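# Lift the weight until its foot clears the blue line

## Task

Lift the weight so that its foot ends up above the blue mark on the rule; if the available motion time runs out first, get it as high as possible.

## Robot and tools

Setup: four i2rt Big YAM arms (arm1 to arm4), each ending in a five-fingered right hand. All positions use one scene frame in metres, with the origin on the floor and +z up. Each arm's base (base_link) faces along its own +x. Base positions: arm1 (1.301, 0.306, 0.846); arm2 (1.307, -0.305, 0.894); arm3 (-1.297, -0.313, 0.889); arm4 (-1.304, 0.314, 0.846). arm1 and arm2 face roughly toward -x. arm3 and arm4 face roughly toward +x. A hand reaches about 1.07 m from the joint-1 axis.

Hand point and axes: the hand point sits 0.045 m in front of the palm. Its +z runs along the straight fingers, +y points out of the palm, and +x runs across the palm away from the thumb. Straight fingers extend 0.06 to 0.07 m past the point. A bracket on the little-finger side of the wrist sticks out and can strike objects.

The wrist camera sits on the little-finger side. With joint6 near -1.3 the camera is on top and its image is upright.

move: sends one action and returns the state, plus any images named in "cameras". Each arm gets its own optional object, "arm1" to "arm4". Inside an arm's object:
- "joints": a name-to-number map of absolute targets.
  - joint1_rad: -2.879 to 2.879. Turns the arm about its base; positive is counter-clockwise seen from above.
  - joint2_rad: 0 to 3.141. Shoulder; 0 is upper arm pointing back, positive raises it and then swings it forward.
  - joint3_rad: 0 to 3.019. Elbow; 0 is folded, positive opens it.
  - joint4_rad: -1.692 to 1.57. Hand pitch; positive tips the fingers up.
  - joint5_rad: -1.57 to 1.57. Sideways swing; positive is toward the arm's right.
  - joint6_rad: -2.094 to 2.094. Hand roll; positive is clockwise seen from behind.
  - Finger keys hand_little, hand_ring, hand_middle, hand_index, hand_thumb_bend: -1 to 1, where +1 is straight/open and -1 is curled.
  - hand_thumb_turn: +1 puts the thumb beside the palm, -1 puts it opposite the fingers.
  - hand_force_limit (-1 to 1): sets the stopping force while closing, about 0 to 10 N at the fingertip (15 N for the thumb).
  - hand_speed (-0.96 to 1): finger speed; full speed from +0.48 up. At the start it is -0.8 and the force limit is 0.
- "target": one absolute hand pose [x, y, z, qw, qx, qy, qz] in the scene frame (metres, unit quaternion), written the way the "hand" line prints it. The hand travels in a straight line from its hand_target pose toward this pose.
  - "speed" (0.002 to 4.3 m/s, default 0.25) caps the path speed; rotation is capped at twice that value in rad/s.
  - When "target" is used, "joints" may contain only hand_ keys; otherwise the call is refused.
- "min_time_s" (0.1 to 8 s): the shortest duration for that arm's joint motions.
- "cameras": a list chosen from arm1_cam_wrist to arm4_cam_wrist, cam_back, cam_over, cam_side, cam_wheel, or "all".

Example action: {"arm2": {"target": [x,y,z,qw,qx,qy,qz], "speed": 0.2, "joints": {"hand_index": -0.5}}}.

A move with no action returns full state and all images. Every motion in an action starts at the same moment. Hand paths finish together and stop after at most 10 s. No action lasts more than 15 s.

How paths are followed:
- Each step clips the path pose to within 100 mm and 20 degrees of the measured hand pose; the clip grows with speed.
- Paths do not avoid obstacles. The hand lags and may overshoot, especially near full stretch.
- Fast joint moves can swing past the target by up to about 30 degrees.
- Joints or arms left out of an action may still be pushing toward their old targets.

wait: {"seconds": 0 to 10, "cameras": ...}. Lets time run with nothing new commanded. Its seconds count as motion time.

zoom_image: {"camera": name, "region": [x0, y0, x1, y1]}. Pixel box on the latest full image (504x504, origin at top-left), at most 504 per side.

show_instructions: shows the reference pages.

finished_scene: ends the scene permanently. The weight must stay raised with no help from the robots.

Reading results:
- "move" lists the arms that received a motion.
- "as last shown" marks an arm that was not commanded.
- "hand" gives the hand point pose (it may be off at long reach). hand_target is the pose that the held joint targets correspond to.
- "done" means within 1 cm and 2 degrees.
- "off_target" means the arm is at rest short of the target and possibly still pushing.
- "time_out" is a stop; "on_its_own" then shows the target the arm keeps.
- "joint command not followed" or "pose unreachable" means a collision/safety check held the arm back. "not_followed" means a hand target was dropped.
- hand_stopped_by gives one word for each of little, ring, middle, index, thumb_bend, thumb_turn: moving, target, force, stalled or fault.
- *_load_n are fingertip loads in N (positive means pushed open). A grip that has been lost shows as loads dropping near 0.
- Joint velocities are in rad/s. Joint torques are in N m; entries 3 and 4 wrap around at ±28.
- MOTOR HOT warns of heating; at 100 °C the arm collapses for 30 to 60 s.

Gripping: a finger motor starts only when its target changes. It stops at the target or when it reaches the force limit, then locks. To grip harder, raise hand_force_limit and send a target more closed than the current reading. For a soft grip use hand_speed -0.94 or lower. With the thumb turned in, the hand can wrap objects about 0.035 to 0.065 m thick, or handles down to about 0.025 m.

After a refused or stopped call, the remaining moves in the same reply are skipped.

Things to avoid:
- Arms pressing hard into each other, including closing fingers on another robot's hand.
- Slams and hard pushes.
- Dropping the weight, even a few millimetres.
- Letting parts fall.
- Overloading the fingers.
- Keeping an arm stretched out or holding a load long enough to overheat it.

The scene keeps running while you think, with the robots holding their last command.

Each tool is called after ">>>" in YAML: its name, and indented under it one key for each argument.

Reference images:

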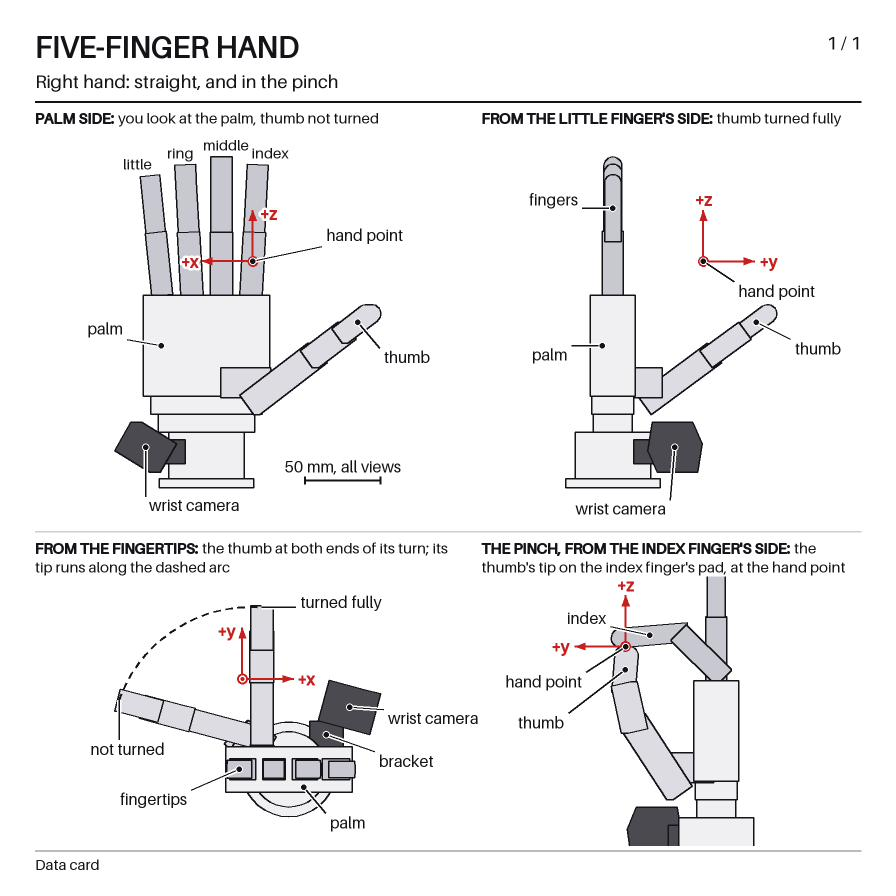

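## Session

>>> move:

Scene clock: 0.00 s.
Joint torques (N m): no reading
Motor temperatures (°C): arm1=[31 31 33 32 32 35] | arm2=[31 33 31 34 32 33] | arm3=[32 32 31 31 35 31] | arm4=[31 34 33 32 35 33]
Heat: arm1: hottest joint6_rad 35 °C; arm2: hottest joint4_rad 34 °C; arm3: hottest joint5_rad 35 °C; arm4: hottest joint5_rad 35 °C.
Joint velocities: within noise
arm1.joint_positions: joint1_rad=-0.190 joint2_rad=+0.641 joint3_rad=+1.439 joint4_rad=-1.470 joint5_rad=+0.256 joint6_rad=-1.279 hand_little=+1.000 hand_ring=+1.000 hand_middle=+1.000 hand_index=+1.000 hand_thumb_turn=+1.000 hand_thumb_bend=+1.000 hand_force_limit=+0.000 hand_speed=-0.800
arm1.joint_status: not commanded
arm1.hand_stopped_by: target,target,target,target,target,target
arm1.little_load_n: 0.0
arm1.ring_load_n: 0.0
arm1.middle_load_n: 0.0
arm1.index_load_n: 0.0
arm1.thumb_bend_load_n: 0.0
arm1.thumb_turn_load_n: 0.0
arm1.hand: x=+1.1392 y=+0.4362 z=+1.3411 quat_wxyz=(-0.443, +0.268, +0.851, +0.092) (m; scene frame)
arm1.hand_target: x=+1.1392 y=+0.4363 z=+1.3509 quat_wxyz=(-0.454, +0.268, +0.845, +0.091) (m; scene frame)
arm1.hand_status: not commanded
arm2.joint_positions: joint1_rad=-0.063 joint2_rad=+0.650 joint3_rad=+1.374 joint4_rad=-1.401 joint5_rad=+0.048 joint6_rad=-1.225 hand_little=+1.000 hand_ring=+1.000 hand_middle=+1.000 hand_index=+1.000 hand_thumb_turn=+1.000 hand_thumb_bend=+1.000 hand_force_limit=+0.000 hand_speed=-0.800
arm2.joint_status: not commanded
arm2.hand_stopped_by: target,target,target,target,target,target
arm2.little_load_n: 0.0
arm2.ring_load_n: 0.0
arm2.middle_load_n: 0.0
arm2.index_load_n: 0.0
arm2.thumb_bend_load_n: 0.0
arm2.thumb_turn_load_n: 0.0
arm2.hand: x=+1.0891 y=-0.2465 z=+1.3581 quat_wxyz=(+0.435, -0.171, -0.883, +0.050) (m; scene frame)
arm2.hand_target: x=+1.0890 y=-0.2465 z=+1.3707 quat_wxyz=(+0.448, -0.170, -0.876, +0.052) (m; scene frame)
arm2.hand_status: not commanded
arm3.joint_positions: joint1_rad=+0.360 joint2_rad=+0.602 joint3_rad=+1.425 joint4_rad=-1.380 joint5_rad=-0.231 joint6_rad=-1.308 hand_little=+1.000 hand_ring=+1.000 hand_middle=+1.000 hand_index=+1.000 hand_thumb_turn=+1.000 hand_thumb_bend=+1.000 hand_force_limit=+0.000 hand_speed=-0.800
arm3.joint_status: not commanded
arm3.hand_stopped_by: target,target,target,target,target,target
arm3.little_load_n: 0.0
arm3.ring_load_n: 0.0
arm3.middle_load_n: 0.0
arm3.index_load_n: 0.0
arm3.thumb_bend_load_n: 0.0
arm3.thumb_turn_load_n: 0.0
arm3.hand: x=-1.0857 y=-0.2533 z=+1.3850 quat_wxyz=(-0.245, +0.866, +0.083, +0.428) (m; scene frame)
arm3.hand_target: x=-1.0861 y=-0.2536 z=+1.3945 quat_wxyz=(-0.247, +0.860, +0.084, +0.437) (m; scene frame)
arm3.hand_status: not commanded
arm4.joint_positions: joint1_rad=+0.203 joint2_rad=+0.629 joint3_rad=+1.340 joint4_rad=-1.456 joint5_rad=-0.246 joint6_rad=-0.967 hand_little=+1.000 hand_ring=+1.000 hand_middle=+1.000 hand_index=+1.000 hand_thumb_turn=+1.000 hand_thumb_bend=+1.000 hand_force_limit=+0.000 hand_speed=-0.800
arm4.joint_status: not commanded
arm4.hand_stopped_by: target,target,target,target,target,target
arm4.little_load_n: 0.0
arm4.ring_load_n: 0.0
arm4.middle_load_n: 0.0
arm4.index_load_n: 0.0
arm4.thumb_bend_load_n: 0.0
arm4.thumb_turn_load_n: 0.0
arm4.hand: x=-1.1086 y=+0.3674 z=+1.2777 quat_wxyz=(-0.257, +0.899, -0.140, +0.327) (m; scene frame)
arm4.hand_target: x=-1.1084 y=+0.3674 z=+1.2855 quat_wxyz=(-0.260, +0.895, -0.138, +0.335) (m; scene frame)
arm4.hand_status: not commanded
pictures: arm1_cam_wrist, arm2_cam_wrist, arm3_cam_wrist, arm4_cam_wrist, cam_back, cam_over, cam_side, cam_wheel

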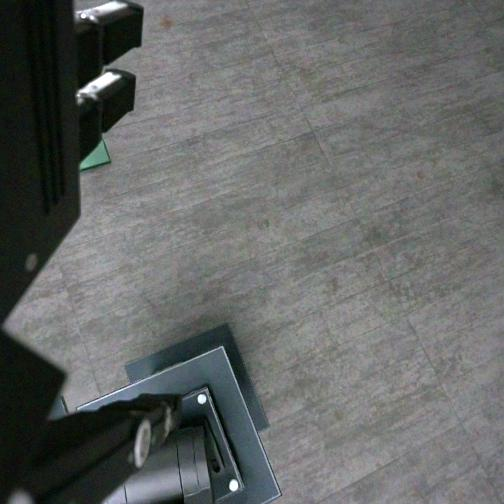

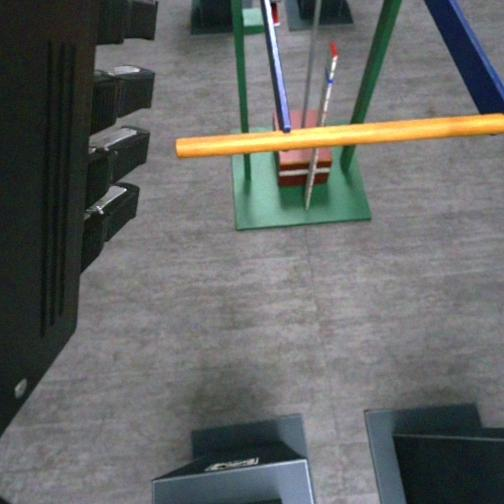

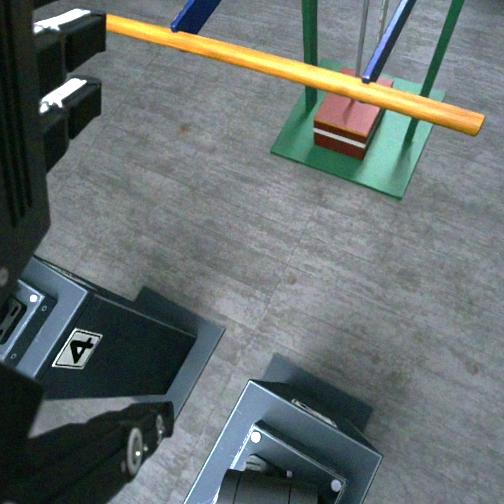

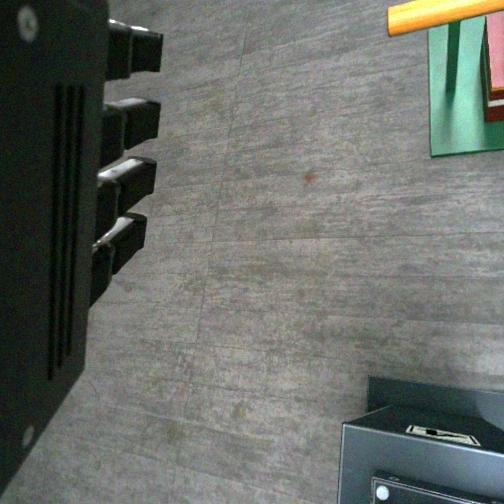

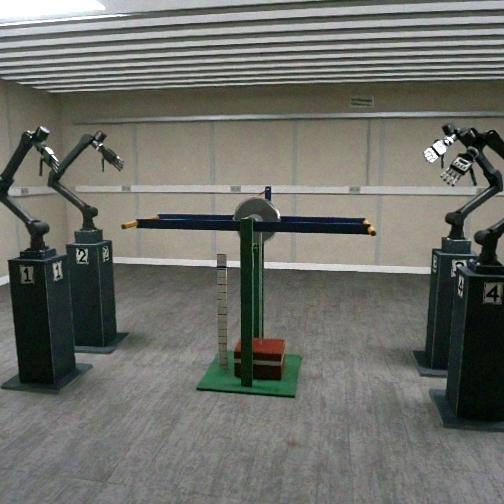

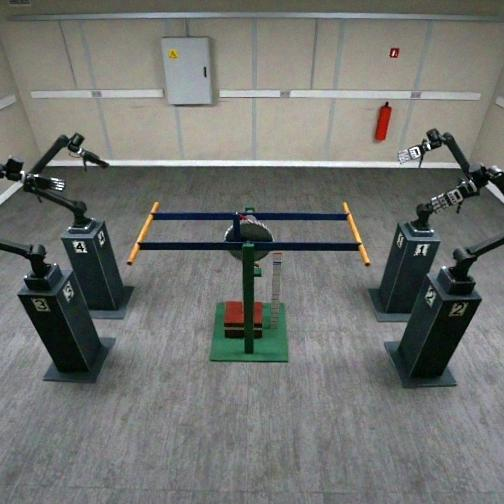

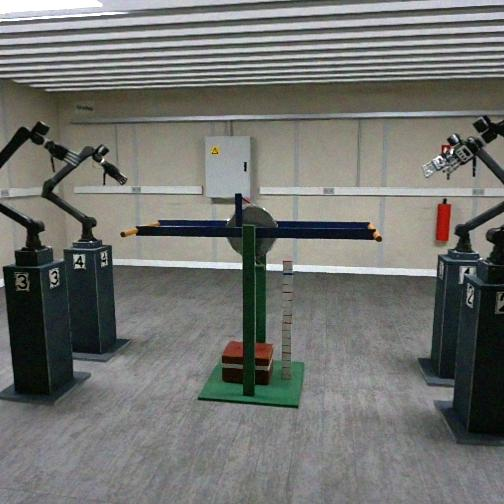

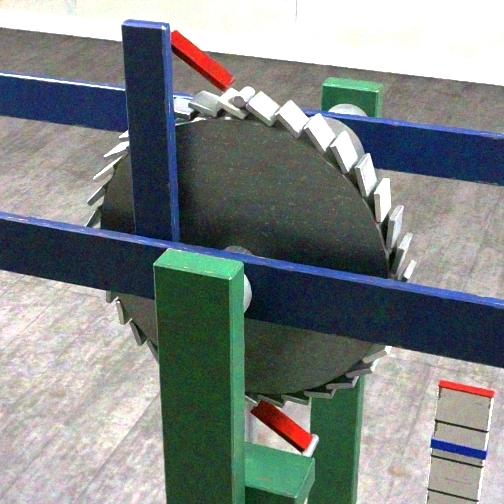

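>>> zoom_image:
  camera: "cam_side"
  region: [170, 170, 340, 420]

>>> zoom_image:
  camera: "cam_back"
  region: [170, 170, 340, 420]

>>> zoom_image:
  camera: "cam_over"
  region: [110, 180, 390, 380]

>>> zoom_image:
  camera: "cam_wheel"
  region: [0, 0, 504, 504]

Scaled by 2.016 from the camera's image (finer frame: 720x720).

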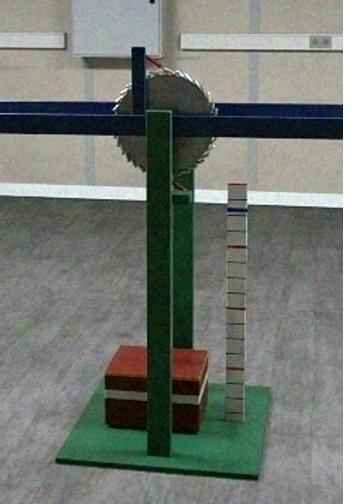

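Scaled by 2.016 from the camera's image (finer frame: 720x720).

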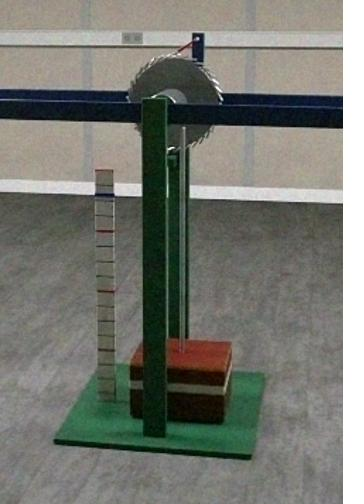

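Scaled by 1.800 from the camera's image (finer frame: 720x720).

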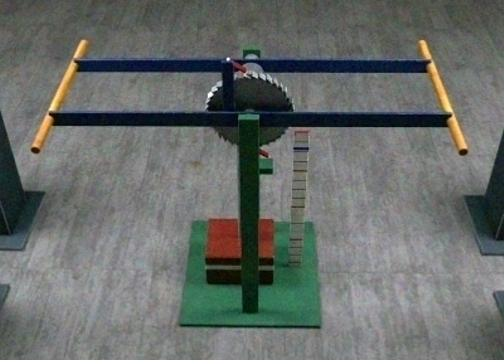

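Scaled by 1.000.

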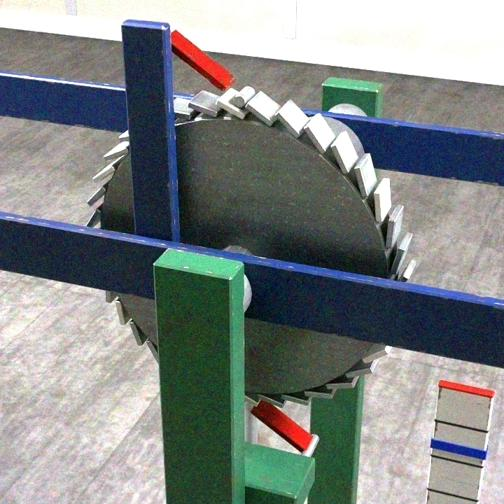

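>>> zoom_image:
  camera: "cam_wheel"
  region: [90, 10, 290, 210]

>>> zoom_image:
  camera: "cam_wheel"
  region: [200, 330, 360, 490]

>>> zoom_image:
  camera: "cam_wheel"
  region: [400, 360, 504, 504]

Scaled by 2.520 from the camera's image (finer frame: 720x720).

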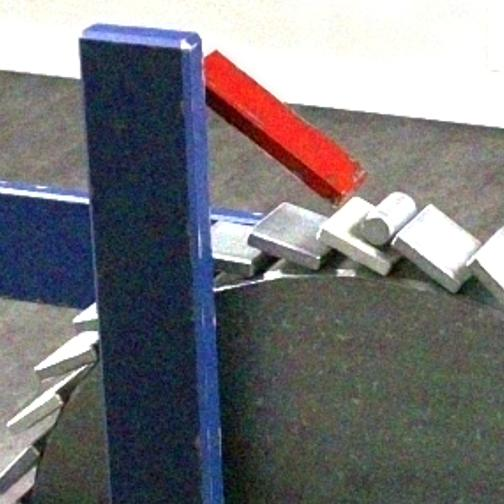

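Scaled by 3.150 from the camera's image (finer frame: 720x720).

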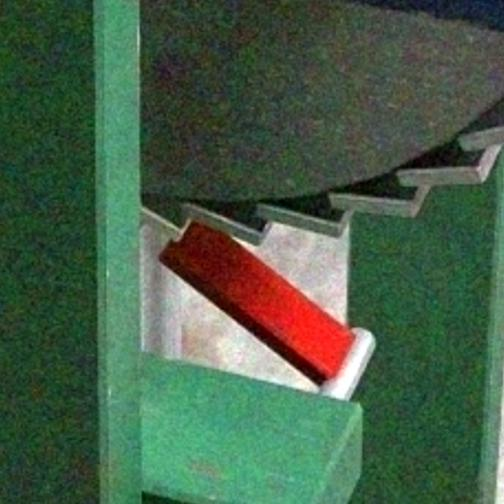

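Scaled by 3.500 from the camera's image (finer frame: 720x720).

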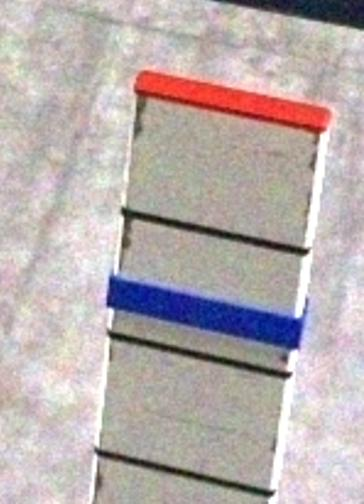

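>>> zoom_image:
  camera: "cam_over"
  region: [320, 190, 390, 280]

>>> zoom_image:
  camera: "cam_over"
  region: [110, 190, 180, 280]

>>> zoom_image:
  camera: "cam_side"
  region: [100, 190, 260, 270]

>>> zoom_image:
  camera: "cam_side"
  region: [230, 190, 400, 270]

>>> zoom_image:
  camera: "cam_back"
  region: [110, 190, 400, 270]

Scaled by 5.600 from the camera's image (finer frame: 720x720).

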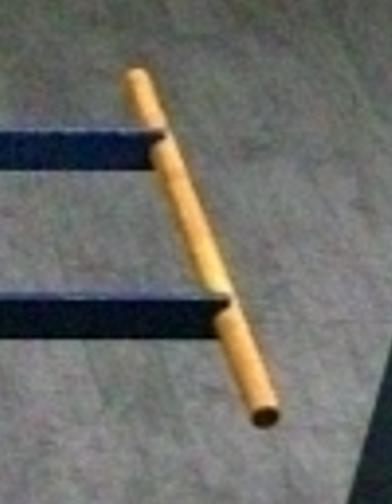

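Scaled by 5.600 from the camera's image (finer frame: 720x720).

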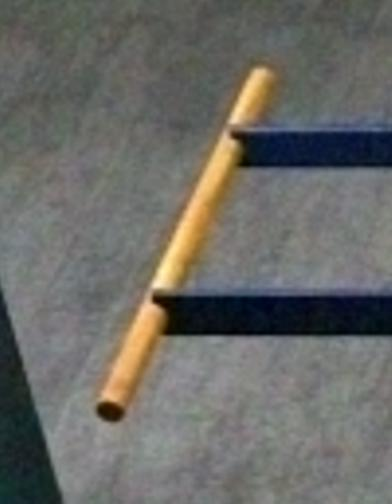

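Scaled by 3.150 from the camera's image (finer frame: 720x720).

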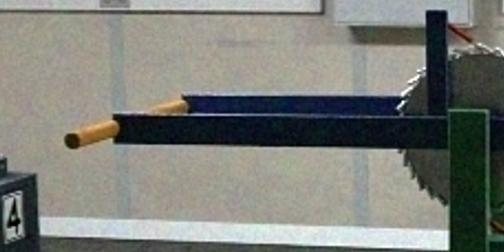

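Scaled by 2.965 from the camera's image (finer frame: 720x720).

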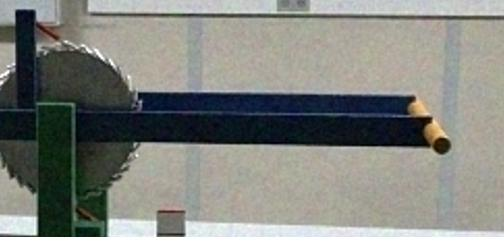

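Scaled by 1.738 from the camera's image (finer frame: 720x720).

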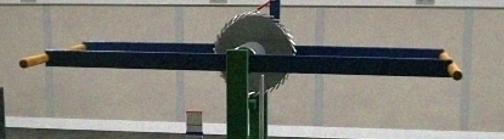

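>>> move:
  arm1: {"target": [0.74, 0.24, 1.16, 0.5, -0.5, -0.5, 0.5], "speed": 0.4, "joints": {"hand_speed": 0.3, "hand_thumb_turn": -1}}
  arm2: {"target": [0.74, -0.31, 1.16, 0.5, -0.5, -0.5, 0.5], "speed": 0.4, "joints": {"hand_speed": 0.3, "hand_thumb_turn": -1}}
  arm3: {"target": [-0.74, -0.23, 1.16, 0.5, -0.5, 0.5, -0.5], "speed": 0.4, "joints": {"hand_speed": 0.3, "hand_thumb_turn": -1}}
  arm4: {"target": [-0.74, 0.31, 1.16, 0.5, -0.5, 0.5, -0.5], "speed": 0.4, "joints": {"hand_speed": 0.3, "hand_thumb_turn": -1}}
  cameras: ["all"]

Scene clock: 15.73 s.
Joint torques (N m): arm1=[0.73 -9.17 9.54 2.09 0.14 0.09] | arm2=[0.32 -8 9.03 2.32 0.1 0.17] | arm3=[1.49 -9.23 8.12 2.74 0.07 0.16] | arm4=[1.73 -6.71 8.98 2.65 0.06 0.05]
Motor temperatures (°C): arm1=[31 31 35 32 32 35] | arm2=[31 33 33 34 32 33] | arm3=[32 32 32 31 35 31] | arm4=[31 34 35 32 35 33]
Heat: arm1: hottest joint3_rad 35 °C; arm2: hottest joint4_rad 34 °C; arm3: hottest joint5_rad 35 °C; arm4: hottest joint3_rad 35 °C.
move: arm1 off_target; arm2 off_target; arm3 off_target; arm4 done
Joint velocities: within noise
arm1.joint_positions: joint1_rad=+0.080 joint2_rad=+1.191 joint3_rad=+0.820 joint4_rad=+0.322 joint5_rad=+0.090 joint6_rad=-0.010 hand_little=+1.000 hand_ring=+1.000 hand_middle=+1.000 hand_index=+1.000 hand_thumb_turn=-1.000 hand_thumb_bend=+1.000 hand_force_limit=+0.000 hand_speed=+0.300
arm1.joint_status: all done
arm1.hand_stopped_by: target,target,target,target,target,target
arm1.little_load_n: 0.0
arm1.ring_load_n: 0.0
arm1.middle_load_n: 0.0
arm1.index_load_n: 0.0
arm1.thumb_bend_load_n: 0.0
arm1.thumb_turn_load_n: 0.0
arm1.hand: x=+0.7410 y=+0.2489 z=+1.1495 quat_wxyz=(-0.499, +0.507, +0.509, -0.485)
arm1.hand_target: x=+0.7403 y=+0.2402 z=+1.1601 quat_wxyz=(-0.500, +0.500, +0.500, -0.500)
arm1.hand_status: off_target (0.014 m and 2.2 deg from the pose sent, 0.480 m and 85.4 deg at the start)
arm2.joint_positions: joint1_rad=-0.127 joint2_rad=+1.267 joint3_rad=+0.736 joint4_rad=+0.484 joint5_rad=-0.072 joint6_rad=-0.008 hand_little=+1.000 hand_ring=+1.000 hand_middle=+1.000 hand_index=+1.000 hand_thumb_turn=-1.000 hand_thumb_bend=+1.000 hand_force_limit=+0.000 hand_speed=+0.300
arm2.joint_status: all done
arm2.hand_stopped_by: target,target,target,target,target,target
arm2.little_load_n: 0.0
arm2.ring_load_n: 0.0
arm2.middle_load_n: 0.0
arm2.index_load_n: 0.0
arm2.thumb_bend_load_n: 0.0
arm2.thumb_turn_load_n: 0.0
arm2.hand: x=+0.7426 y=-0.3045 z=+1.1460 quat_wxyz=(+0.494, -0.509, -0.509, +0.488)
arm2.hand_target: x=+0.7403 y=-0.3100 z=+1.1600 quat_wxyz=(+0.500, -0.500, -0.500, +0.500)
arm2.hand_status: off_target (0.015 m and 2.1 deg from the pose sent, 0.406 m and 79.4 deg at the start)
arm3.joint_positions: joint1_rad=+0.169 joint2_rad=+1.211 joint3_rad=+0.727 joint4_rad=+0.462 joint5_rad=+0.155 joint6_rad=-0.027 hand_little=+1.000 hand_ring=+1.000 hand_middle=+1.000 hand_index=+1.000 hand_thumb_turn=-1.000 hand_thumb_bend=+1.000 hand_force_limit=+0.000 hand_speed=+0.300
arm3.joint_status: all done
arm3.hand_stopped_by: target,target,target,target,target,target
arm3.little_load_n: 0.0
arm3.ring_load_n: 0.0
arm3.middle_load_n: 0.0
arm3.index_load_n: 0.0
arm3.thumb_bend_load_n: 0.0
arm3.thumb_turn_load_n: 0.0
arm3.hand: x=-0.7407 y=-0.2379 z=+1.1482 quat_wxyz=(-0.485, +0.510, -0.506, +0.498)
arm3.hand_target: x=-0.7402 y=-0.2301 z=+1.1602 quat_wxyz=(-0.500, +0.500, -0.500, +0.500)
arm3.hand_status: off_target (0.014 m and 2.2 deg from the pose sent, 0.413 m and 86.6 deg at the start)
arm4.joint_positions: joint1_rad=-0.088 joint2_rad=+1.175 joint3_rad=+0.823 joint4_rad=+0.332 joint5_rad=-0.098 joint6_rad=-0.007 hand_little=+1.000 hand_ring=+1.000 hand_middle=+1.000 hand_index=+1.000 hand_thumb_turn=-1.000 hand_thumb_bend=+1.000 hand_force_limit=+0.000 hand_speed=+0.300
arm4.joint_status: all done
arm4.hand_stopped_by: target,target,target,target,target,target
arm4.little_load_n: 0.0
arm4.ring_load_n: 0.0
arm4.middle_load_n: 0.0
arm4.index_load_n: -0.5
arm4.thumb_bend_load_n: 0.0
arm4.thumb_turn_load_n: 0.0
arm4.hand: x=-0.7428 y=+0.3027 z=+1.1571 quat_wxyz=(-0.492, +0.503, -0.505, +0.500)
arm4.hand_target: x=-0.7401 y=+0.3101 z=+1.1600 quat_wxyz=(-0.500, +0.500, -0.500, +0.500)
arm4.hand_status: done (0.008 m and 1.1 deg from the pose sent, 0.391 m and 71.6 deg at the start)
pictures: arm1_cam_wrist, arm2_cam_wrist, arm3_cam_wrist, arm4_cam_wrist, cam_back, cam_over, cam_side, cam_wheel
arm1_cam_wrist: T_world_to_cam=[[0.00658, 0.29215, -0.95635, 1.02393], [0.61501, -0.75529, -0.2265, -0.0264], [-0.78849, -0.58667, -0.18464, 1.06025]] pos_world=[0.8455, 0.30294, 1.16902]
arm2_cam_wrist: T_world_to_cam=[[0.02987, 0.2525, -0.96713, 1.1651], [0.43655, -0.8737, -0.21463, -0.33091], [-0.89918, -0.41579, -0.13633, 0.81202]] pos_world=[0.83981, -0.24568, 1.16649]
arm3_cam_wrist: T_world_to_cam=[[-0.08433, -0.26045, -0.9618, 0.97466], [-0.61365, 0.77405, -0.1558, -0.11105], [0.78506, 0.57707, -0.22511, 1.09354]] pos_world=[-0.84445, -0.29124, 1.16628]
arm4_cam_wrist: T_world_to_cam=[[0.02203, -0.23753, -0.97113, 1.21864], [-0.40615, 0.88547, -0.22579, -0.2915], [0.91354, 0.3994, -0.07697, 0.76285]] pos_world=[-0.84213, 0.2429, 1.17635]

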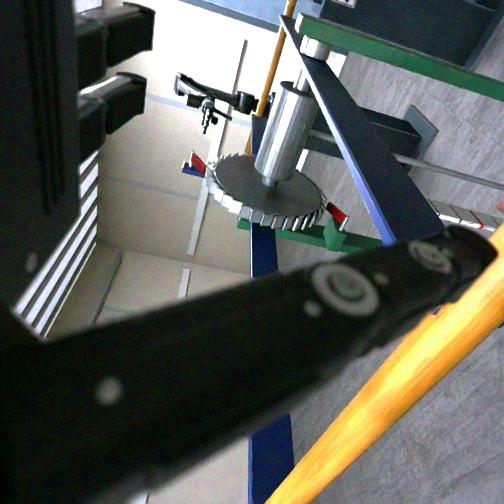

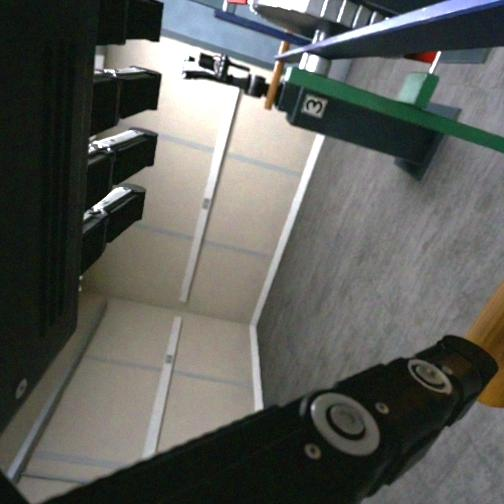

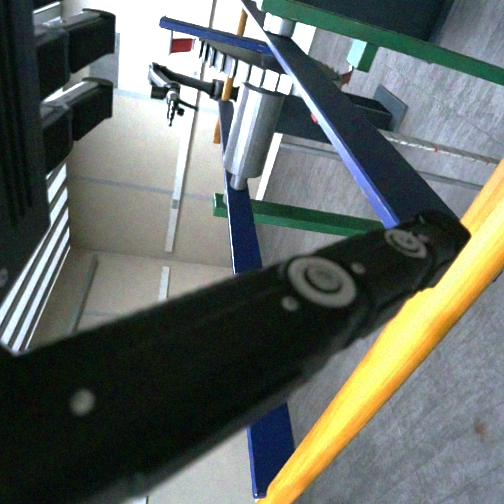

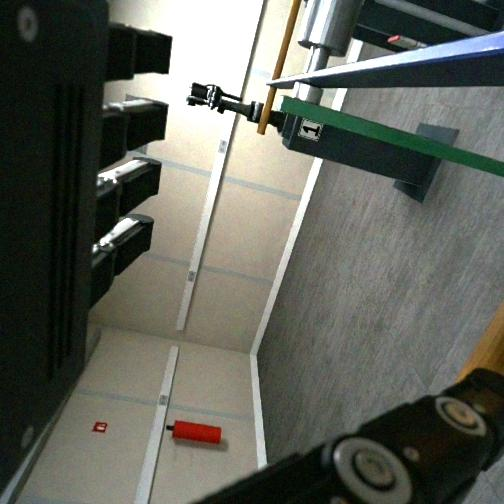

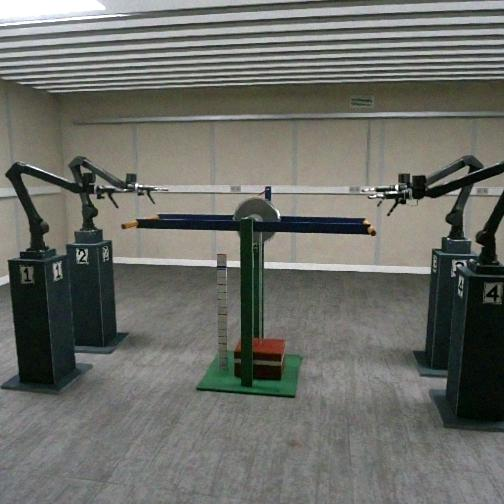

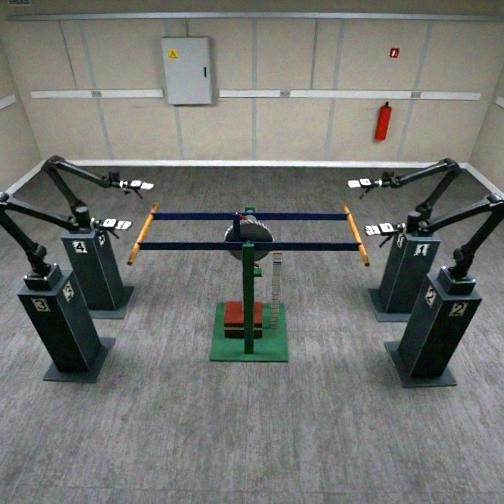

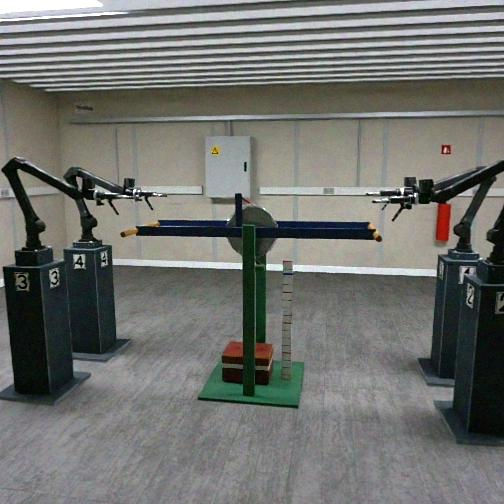

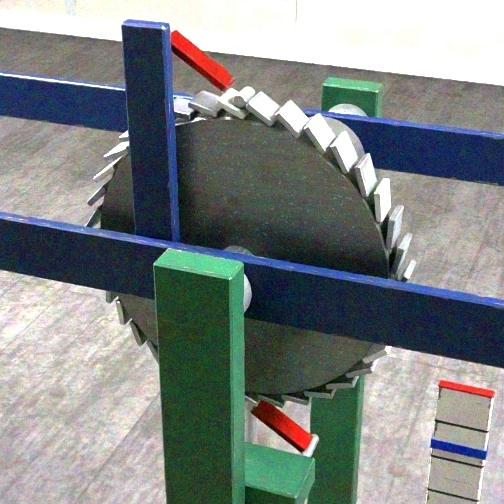

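>>> zoom_image:
  camera: "arm1_cam_wrist"
  region: [150, 0, 504, 300]

>>> zoom_image:
  camera: "arm3_cam_wrist"
  region: [140, 0, 494, 300]

>>> zoom_image:
  camera: "arm2_cam_wrist"
  region: [200, 0, 504, 300]

>>> zoom_image:
  camera: "arm4_cam_wrist"
  region: [200, 0, 504, 300]

Scaled by 1.424 from the camera's image (finer frame: 720x720).

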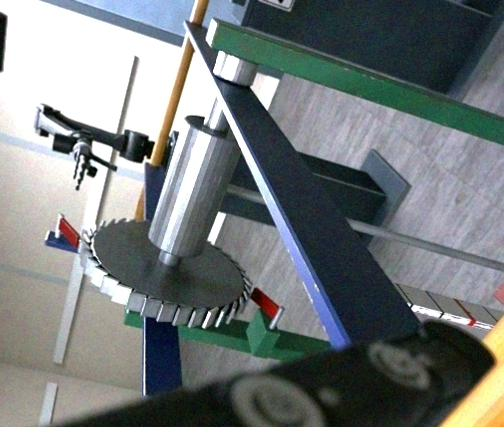

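Scaled by 1.424 from the camera's image (finer frame: 720x720).

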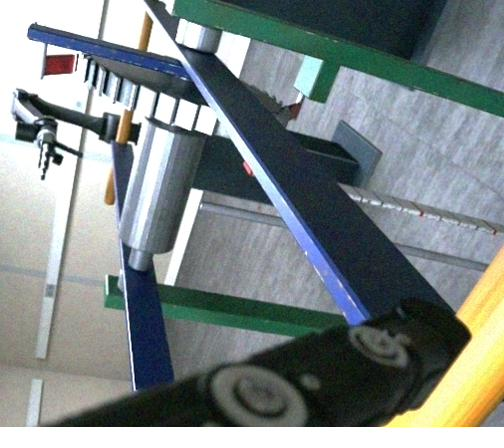

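Scaled by 1.658 from the camera's image (finer frame: 720x720).

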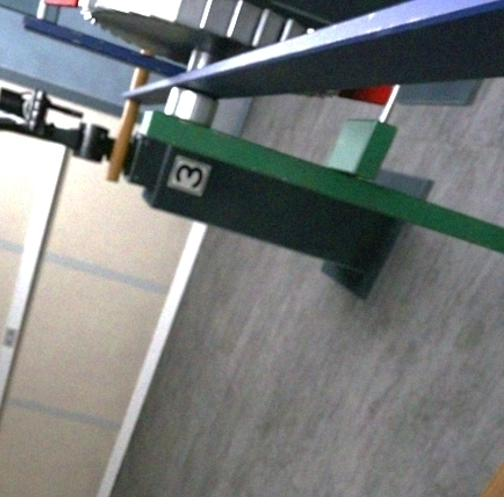

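Scaled by 1.658 from the camera's image (finer frame: 720x720).

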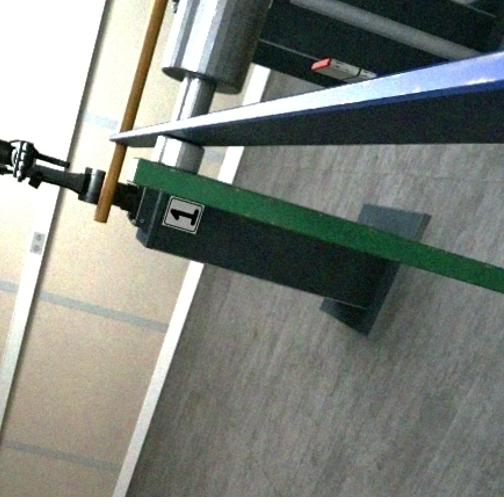

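>>> zoom_image:
  camera: "arm1_cam_wrist"
  region: [204, 204, 504, 504]

>>> zoom_image:
  camera: "arm3_cam_wrist"
  region: [204, 204, 504, 504]

Scaled by 1.680 from the camera's image (finer frame: 720x720).

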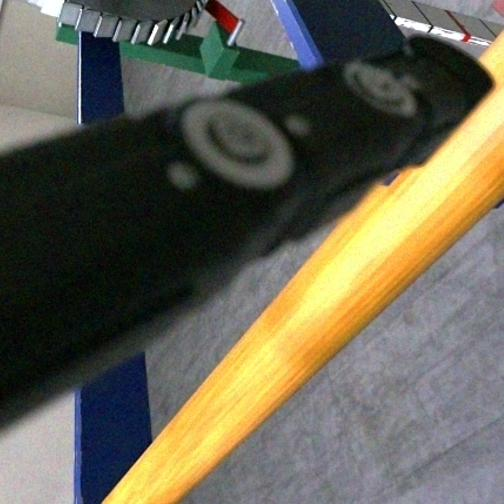

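Scaled by 1.680 from the camera's image (finer frame: 720x720).

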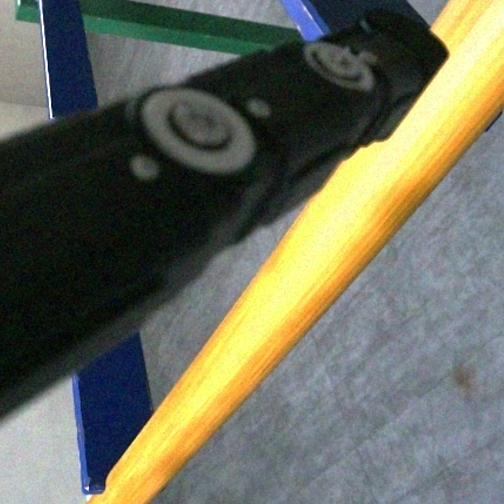

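>>> move:
  arm1: {"target": [0.705, 0.235, 0.992, 0.5, -0.5, -0.5, 0.5], "speed": 0.3}
  arm2: {"target": [0.705, -0.315, 0.992, 0.5, -0.5, -0.5, 0.5], "speed": 0.3}
  arm3: {"target": [-0.705, -0.225, 0.992, 0.5, -0.5, 0.5, -0.5], "speed": 0.3}
  arm4: {"target": [-0.705, 0.315, 0.985, 0.5, -0.5, 0.5, -0.5], "speed": 0.3}
  cameras: ["arm1_cam_wrist", "arm2_cam_wrist", "arm3_cam_wrist", "arm4_cam_wrist", "cam_side", "cam_back", "cam_wheel"]

Scene clock: 21.33 s.
Joint torques (N m): arm1=[0.85 -13.04 6.99 2.21 0.15 0.1] | arm2=[0.32 -10.23 6.72 2.33 0.11 0.08] | arm3=[0.73 -13.74 5.81 2.65 -0.11 0.05] | arm4=[1.85 -8.35 6.53 2.65 0.07 0.02]
Motor temperatures (°C): arm1=[31 31 35 32 32 35] | arm2=[31 33 33 34 32 33] | arm3=[32 32 32 31 35 31] | arm4=[31 34 35 32 35 33]
Heat: arm1: hottest joint3_rad 35 °C; arm2: hottest joint4_rad 34 °C; arm3: hottest joint5_rad 35 °C; arm4: hottest joint3_rad 35 °C.
move: arm1 off_target; arm2 off_target; arm3 off_target; arm4 done
Joint velocities: within noise
arm1.joint_positions: joint1_rad=+0.084 joint2_rad=+1.612 joint3_rad=+0.678 joint4_rad=+0.881 joint5_rad=+0.096 joint6_rad=-0.010 hand_little=+1.000 hand_ring=+1.000 hand_middle=+1.000 hand_index=+1.000 hand_thumb_turn=-1.000 hand_thumb_bend=+1.000 hand_force_limit=+0.000 hand_speed=+0.300
arm1.joint_status: not commanded
arm1.hand_stopped_by: target,target,target,target,target,target
arm1.little_load_n: 0.0
arm1.ring_load_n: 0.0
arm1.middle_load_n: 0.0
arm1.index_load_n: -0.5
arm1.thumb_bend_load_n: 0.0
arm1.thumb_turn_load_n: 0.0
arm1.hand: x=+0.7068 y=+0.2451 z=+0.9788 quat_wxyz=(-0.498, +0.509, +0.510, -0.483)
arm1.hand_target: x=+0.7051 y=+0.2351 z=+0.9920 quat_wxyz=(-0.500, +0.500, +0.500, -0.500)
arm1.hand_status: off_target (0.017 m and 2.5 deg from the pose sent, 0.162 m and 2.2 deg at the start)
arm2.joint_positions: joint1_rad=-0.109 joint2_rad=+1.744 joint3_rad=+0.652 joint4_rad=+1.046 joint5_rad=-0.053 joint6_rad=-0.002 hand_little=+1.000 hand_ring=+1.000 hand_middle=+1.000 hand_index=+1.000 hand_thumb_turn=-1.000 hand_thumb_bend=+1.000 hand_force_limit=+0.000 hand_speed=+0.300
arm2.joint_status: not commanded
arm2.hand_stopped_by: target,target,target,target,target,target
arm2.little_load_n: 0.0
arm2.ring_load_n: 0.0
arm2.middle_load_n: 0.0
arm2.index_load_n: 0.0
arm2.thumb_bend_load_n: 0.0
arm2.thumb_turn_load_n: 0.0
arm2.hand: x=+0.7132 y=-0.3094 z=+0.9804 quat_wxyz=(+0.493, -0.510, -0.507, +0.489)
arm2.hand_target: x=+0.7053 y=-0.3150 z=+0.9922 quat_wxyz=(+0.500, -0.500, -0.500, +0.500)
arm2.hand_status: off_target (0.015 m and 2.1 deg from the pose sent, 0.159 m and 2.1 deg at the start)
arm3.joint_positions: joint1_rad=+0.169 joint2_rad=+1.707 joint3_rad=+0.635 joint4_rad=+1.038 joint5_rad=+0.153 joint6_rad=-0.026 hand_little=+1.000 hand_ring=+1.000 hand_middle=+1.000 hand_index=+1.000 hand_thumb_turn=-1.000 hand_thumb_bend=+1.000 hand_force_limit=+0.000 hand_speed=+0.300
arm3.joint_status: not commanded
arm3.hand_stopped_by: target,target,target,target,target,target
arm3.little_load_n: 0.0
arm3.ring_load_n: 0.0
arm3.middle_load_n: 0.0
arm3.index_load_n: 0.0
arm3.thumb_bend_load_n: 0.0
arm3.thumb_turn_load_n: 0.0
arm3.hand: x=-0.7104 y=-0.2303 z=+0.9754 quat_wxyz=(-0.483, +0.513, -0.508, +0.495)
arm3.hand_target: x=-0.7053 y=-0.2251 z=+0.9920 quat_wxyz=(-0.500, +0.500, -0.500, +0.500)
arm3.hand_status: off_target (0.018 m and 2.7 deg from the pose sent, 0.161 m and 2.2 deg at the start)
arm4.joint_positions: joint1_rad=-0.069 joint2_rad=+1.593 joint3_rad=+0.671 joint4_rad=+0.913 joint5_rad=-0.077 joint6_rad=-0.002 hand_little=+1.000 hand_ring=+1.000 hand_middle=+1.000 hand_index=+1.000 hand_thumb_turn=-1.000 hand_thumb_bend=+1.000 hand_force_limit=+0.000 hand_speed=+0.300
arm4.joint_status: not commanded
arm4.hand_stopped_by: target,target,target,target,target,target
arm4.little_load_n: 0.0
arm4.ring_load_n: 0.0
arm4.middle_load_n: 0.0
arm4.index_load_n: 0.0
arm4.thumb_bend_load_n: 0.0
arm4.thumb_turn_load_n: 0.0
arm4.hand: x=-0.7089 y=+0.3072 z=+0.9890 quat_wxyz=(-0.496, +0.499, -0.503, +0.502)
arm4.hand_target: x=-0.7053 y=+0.3151 z=+0.9851 quat_wxyz=(-0.500, +0.500, -0.500, +0.500)
arm4.hand_status: done (0.010 m and 0.7 deg from the pose sent, 0.177 m and 1.1 deg at the start)
pictures: arm1_cam_wrist, arm2_cam_wrist, arm3_cam_wrist, arm4_cam_wrist, cam_back, cam_side, cam_wheel
arm1_cam_wrist: T_world_to_cam=[[0.01168, 0.29199, -0.95635, 0.85835], [0.61518, -0.75609, -0.22333, -0.04989], [-0.7883, -0.58572, -0.18846, 1.00284]] pos_world=[0.8112, 0.29904, 0.99874]
arm2_cam_wrist: T_world_to_cam=[[0.02994, 0.24746, -0.96843, 1.00678], [0.43525, -0.87542, -0.21024, -0.36186], [-0.89981, -0.41521, -0.13392, 0.75922]] pos_world=[0.81051, -0.25068, 1.00059]
arm3_cam_wrist: T_world_to_cam=[[-0.09357, -0.26093, -0.96081, 0.80532], [-0.61679, 0.77274, -0.14979, -0.13366], [0.78155, 0.5786, -0.23325, 1.03225]] pos_world=[-0.81384, -0.28384, 0.99451]
arm4_cam_wrist: T_world_to_cam=[[0.03211, -0.23364, -0.97179, 1.06237], [-0.40299, 0.88673, -0.22651, -0.31698], [0.91464, 0.3989, -0.06568, 0.70692]] pos_world=[-0.80844, 0.2473, 1.00703]

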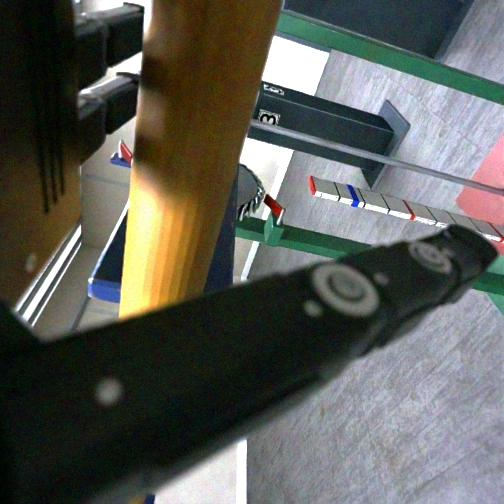

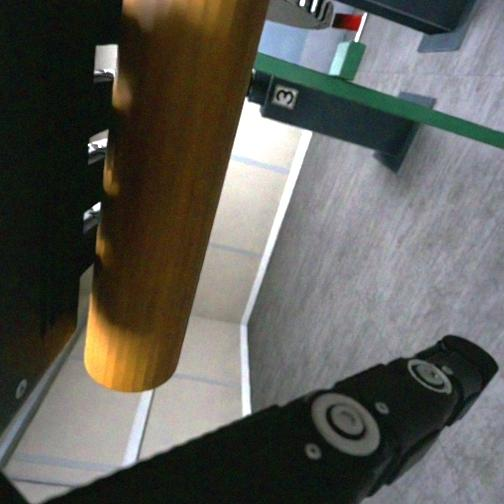

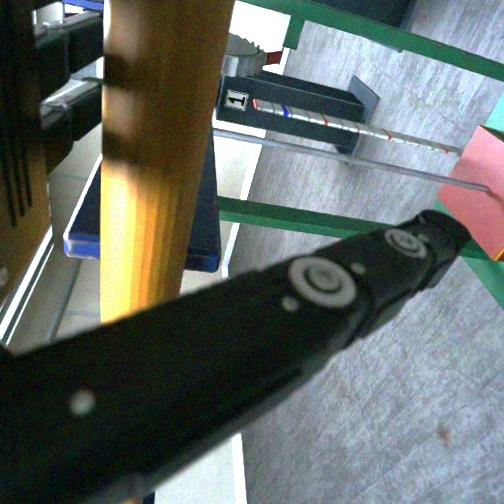

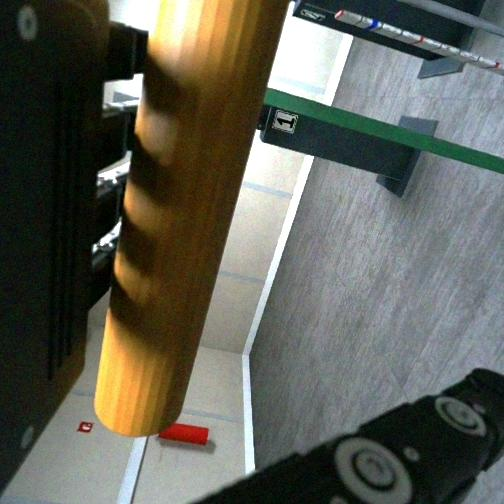

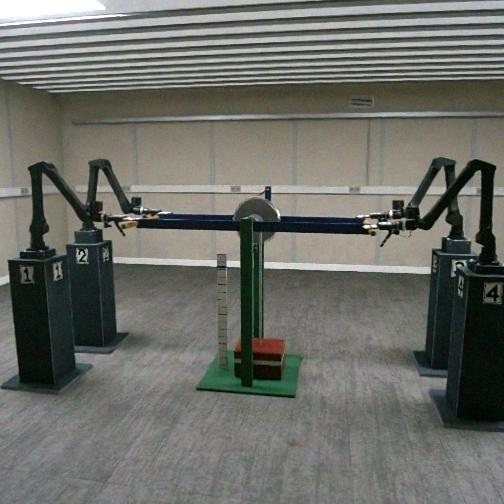

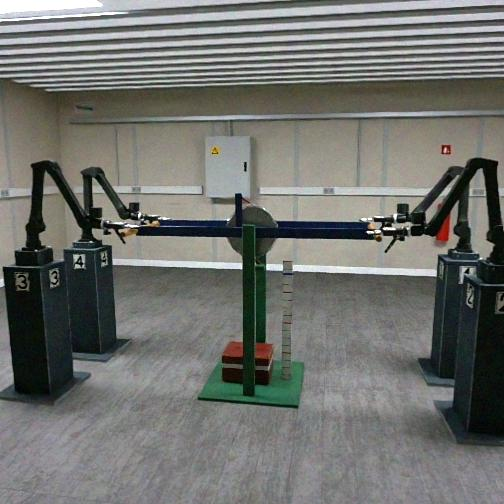

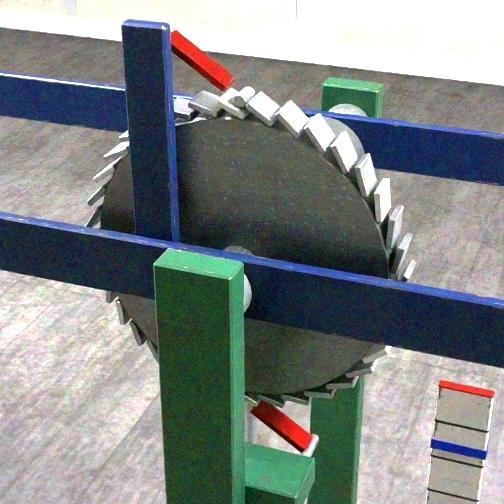

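>>> move:
  arm1: {"target": [0.650, 0.235, 0.999, 0.5, -0.5, -0.5, 0.5], "speed": 0.25}
  arm2: {"target": [0.650, -0.320, 1.010, 0.5, -0.5, -0.5, 0.5], "speed": 0.25}
  arm3: {"target": [-0.650, -0.222, 1.005, 0.5, -0.5, 0.5, -0.5], "speed": 0.25}
  arm4: {"target": [-0.650, 0.325, 1.003, 0.5, -0.5, 0.5, -0.5], "speed": 0.25}
  cameras: ["arm1_cam_wrist", "arm2_cam_wrist", "arm3_cam_wrist", "arm4_cam_wrist"]

Scene clock: 24.93 s.
Joint torques (N m): arm1=[-0.03 -13.04 10.59 0.7 0.04 0.07] | arm2=[0.21 -11.4 8.75 1.31 0.1 0.09] | arm3=[-0.26 -13.74 8.18 1.4 -0.14 0.11] | arm4=[1.61 -9.93 8.8 1.36 0.07 0.02]
Motor temperatures (°C): arm1=[31 31 35 33 32 35] | arm2=[31 33 33 34 32 33] | arm3=[32 32 32 31 35 31] | arm4=[31 34 35 32 35 33]
Heat: arm1: hottest joint3_rad 35 °C; arm2: hottest joint4_rad 34 °C; arm3: hottest joint5_rad 35 °C; arm4: hottest joint3_rad 35 °C.
move: arm1 off_target; arm2 off_target; arm3 off_target; arm4 off_target
Joint velocities: within noise
arm1.joint_positions: joint1_rad=+0.084 joint2_rad=+1.689 joint3_rad=+0.797 joint4_rad=+0.856 joint5_rad=+0.088 joint6_rad=-0.010 hand_little=+1.000 hand_ring=+1.000 hand_middle=+1.000 hand_index=+1.000 hand_thumb_turn=-1.000 hand_thumb_bend=+1.000 hand_force_limit=+0.000 hand_speed=+0.300
arm1.joint_status: not commanded
arm1.hand_stopped_by: target,target,target,target,target,target
arm1.little_load_n: 0.0
arm1.ring_load_n: 0.0
arm1.middle_load_n: 0.0
arm1.index_load_n: 0.0
arm1.thumb_bend_load_n: 0.0
arm1.thumb_turn_load_n: 0.0
arm1.hand: x=+0.6647 y=+0.2400 z=+0.9865 quat_wxyz=(-0.500, +0.503, +0.507, -0.490)
arm1.hand_target: x=+0.6510 y=+0.2351 z=+0.9992 quat_wxyz=(-0.500, +0.500, +0.500, -0.500)
arm1.hand_status: off_target (0.020 m and 1.5 deg from the pose sent, 0.061 m and 2.5 deg at the start)
arm2.joint_positions: joint1_rad=-0.091 joint2_rad=+1.787 joint3_rad=+0.794 joint4_rad=+0.954 joint5_rad=-0.036 joint6_rad=-0.002 hand_little=+1.000 hand_ring=+1.000 hand_middle=+1.000 hand_index=+1.000 hand_thumb_turn=-1.000 hand_thumb_bend=+1.000 hand_force_limit=+0.000 hand_speed=+0.300
arm2.joint_status: not commanded
arm2.hand_stopped_by: target,target,target,target,target,target
arm2.little_load_n: 0.0
arm2.ring_load_n: 0.0
arm2.middle_load_n: 0.0
arm2.index_load_n: 0.0
arm2.thumb_bend_load_n: 0.0
arm2.thumb_turn_load_n: 0.0
arm2.hand: x=+0.6642 y=-0.3151 z=+0.9961 quat_wxyz=(+0.495, -0.508, -0.506, +0.491)
arm2.hand_target: x=+0.6509 y=-0.3202 z=+1.0102 quat_wxyz=(+0.500, -0.500, -0.500, +0.500)
arm2.hand_status: off_target (0.020 m and 1.6 deg from the pose sent, 0.071 m and 2.1 deg at the start)
arm3.joint_positions: joint1_rad=+0.169 joint2_rad=+1.750 joint3_rad=+0.778 joint4_rad=+0.969 joint5_rad=+0.142 joint6_rad=-0.026 hand_little=+1.000 hand_ring=+1.000 hand_middle=+1.000 hand_index=+1.000 hand_thumb_turn=-1.000 hand_thumb_bend=+1.000 hand_force_limit=+0.000 hand_speed=+0.300
arm3.joint_status: not commanded
arm3.hand_stopped_by: target,target,target,target,target,target
arm3.little_load_n: 0.0
arm3.ring_load_n: 0.0
arm3.middle_load_n: -0.5
arm3.index_load_n: 0.0
arm3.thumb_bend_load_n: 0.0
arm3.thumb_turn_load_n: 0.0
arm3.hand: x=-0.6610 y=-0.2213 z=+0.9973 quat_wxyz=(-0.494, +0.507, -0.499, +0.499)
arm3.hand_target: x=-0.6505 y=-0.2221 z=+1.0051 quat_wxyz=(-0.500, +0.500, -0.500, +0.500)
arm3.hand_status: off_target (0.013 m and 1.0 deg from the pose sent, 0.068 m and 2.7 deg at the start)
arm4.joint_positions: joint1_rad=-0.035 joint2_rad=+1.658 joint3_rad=+0.815 joint4_rad=+0.847 joint5_rad=-0.046 joint6_rad=-0.002 hand_little=+1.000 hand_ring=+1.000 hand_middle=+1.000 hand_index=+1.000 hand_thumb_turn=-1.000 hand_thumb_bend=+1.000 hand_force_limit=+0.000 hand_speed=+0.300
arm4.joint_status: not commanded
arm4.hand_stopped_by: target,target,target,target,target,target
arm4.little_load_n: 0.0
arm4.ring_load_n: 0.0
arm4.middle_load_n: 0.0
arm4.index_load_n: 0.0
arm4.thumb_bend_load_n: 0.0
arm4.thumb_turn_load_n: 0.0
arm4.hand: x=-0.6598 y=+0.3183 z=+1.0057 quat_wxyz=(-0.499, +0.497, -0.500, +0.505)
arm4.hand_target: x=-0.6505 y=+0.3251 z=+1.0029 quat_wxyz=(-0.500, +0.500, -0.500, +0.500)
arm4.hand_status: off_target (0.012 m and 0.6 deg from the pose sent, 0.063 m and 0.7 deg at the start)
arm1_cam_wrist: T_world_to_cam=[[-0.00732, 0.29043, -0.95687, 0.88123], [0.61731, -0.75148, -0.23281, -0.01924], [-0.78668, -0.59239, -0.17378, 0.95421]] pos_world=[0.76899, 0.29487, 1.00457]
arm2_cam_wrist: T_world_to_cam=[[0.02212, 0.24853, -0.96837, 1.03029], [0.43532, -0.87436, -0.21446, -0.33773], [-0.90001, -0.4168, -0.12753, 0.7082]] pos_world=[0.76162, -0.25618, 1.01559]
arm3_cam_wrist: T_world_to_cam=[[-0.06241, -0.25733, -0.96431, 0.85824], [-0.62031, 0.76691, -0.16451, -0.09581], [0.78187, 0.5879, -0.20749, 0.97007]] pos_world=[-0.76434, -0.27598, 1.01312]
arm4_cam_wrist: T_world_to_cam=[[0.0445, -0.2345, -0.9711, 1.08729], [-0.40226, 0.88557, -0.23228, -0.29664], [0.91444, 0.40097, -0.05492, 0.64709]] pos_world=[-0.75944, 0.25819, 1.02251]

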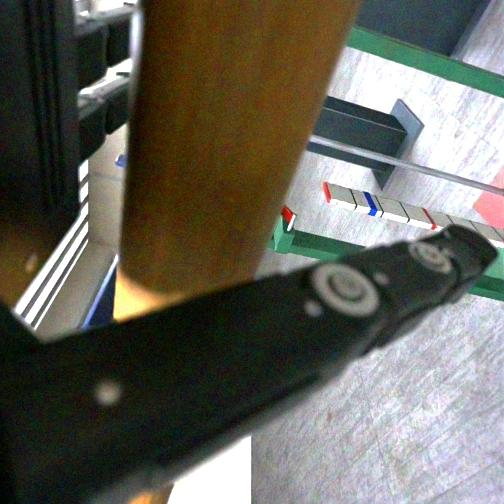

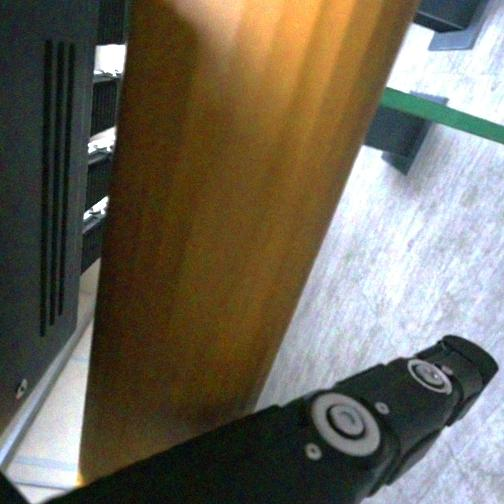

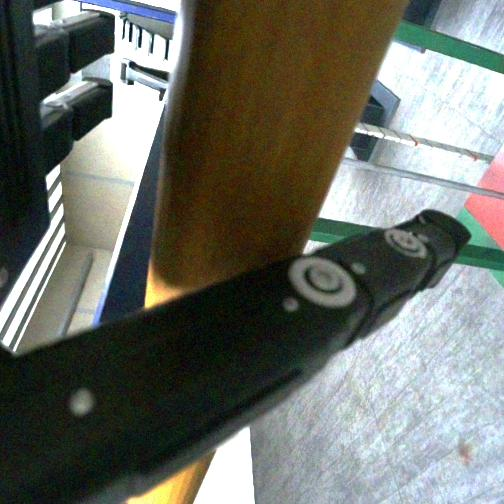

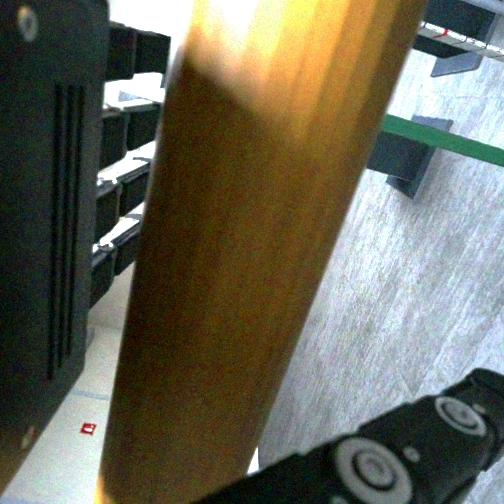

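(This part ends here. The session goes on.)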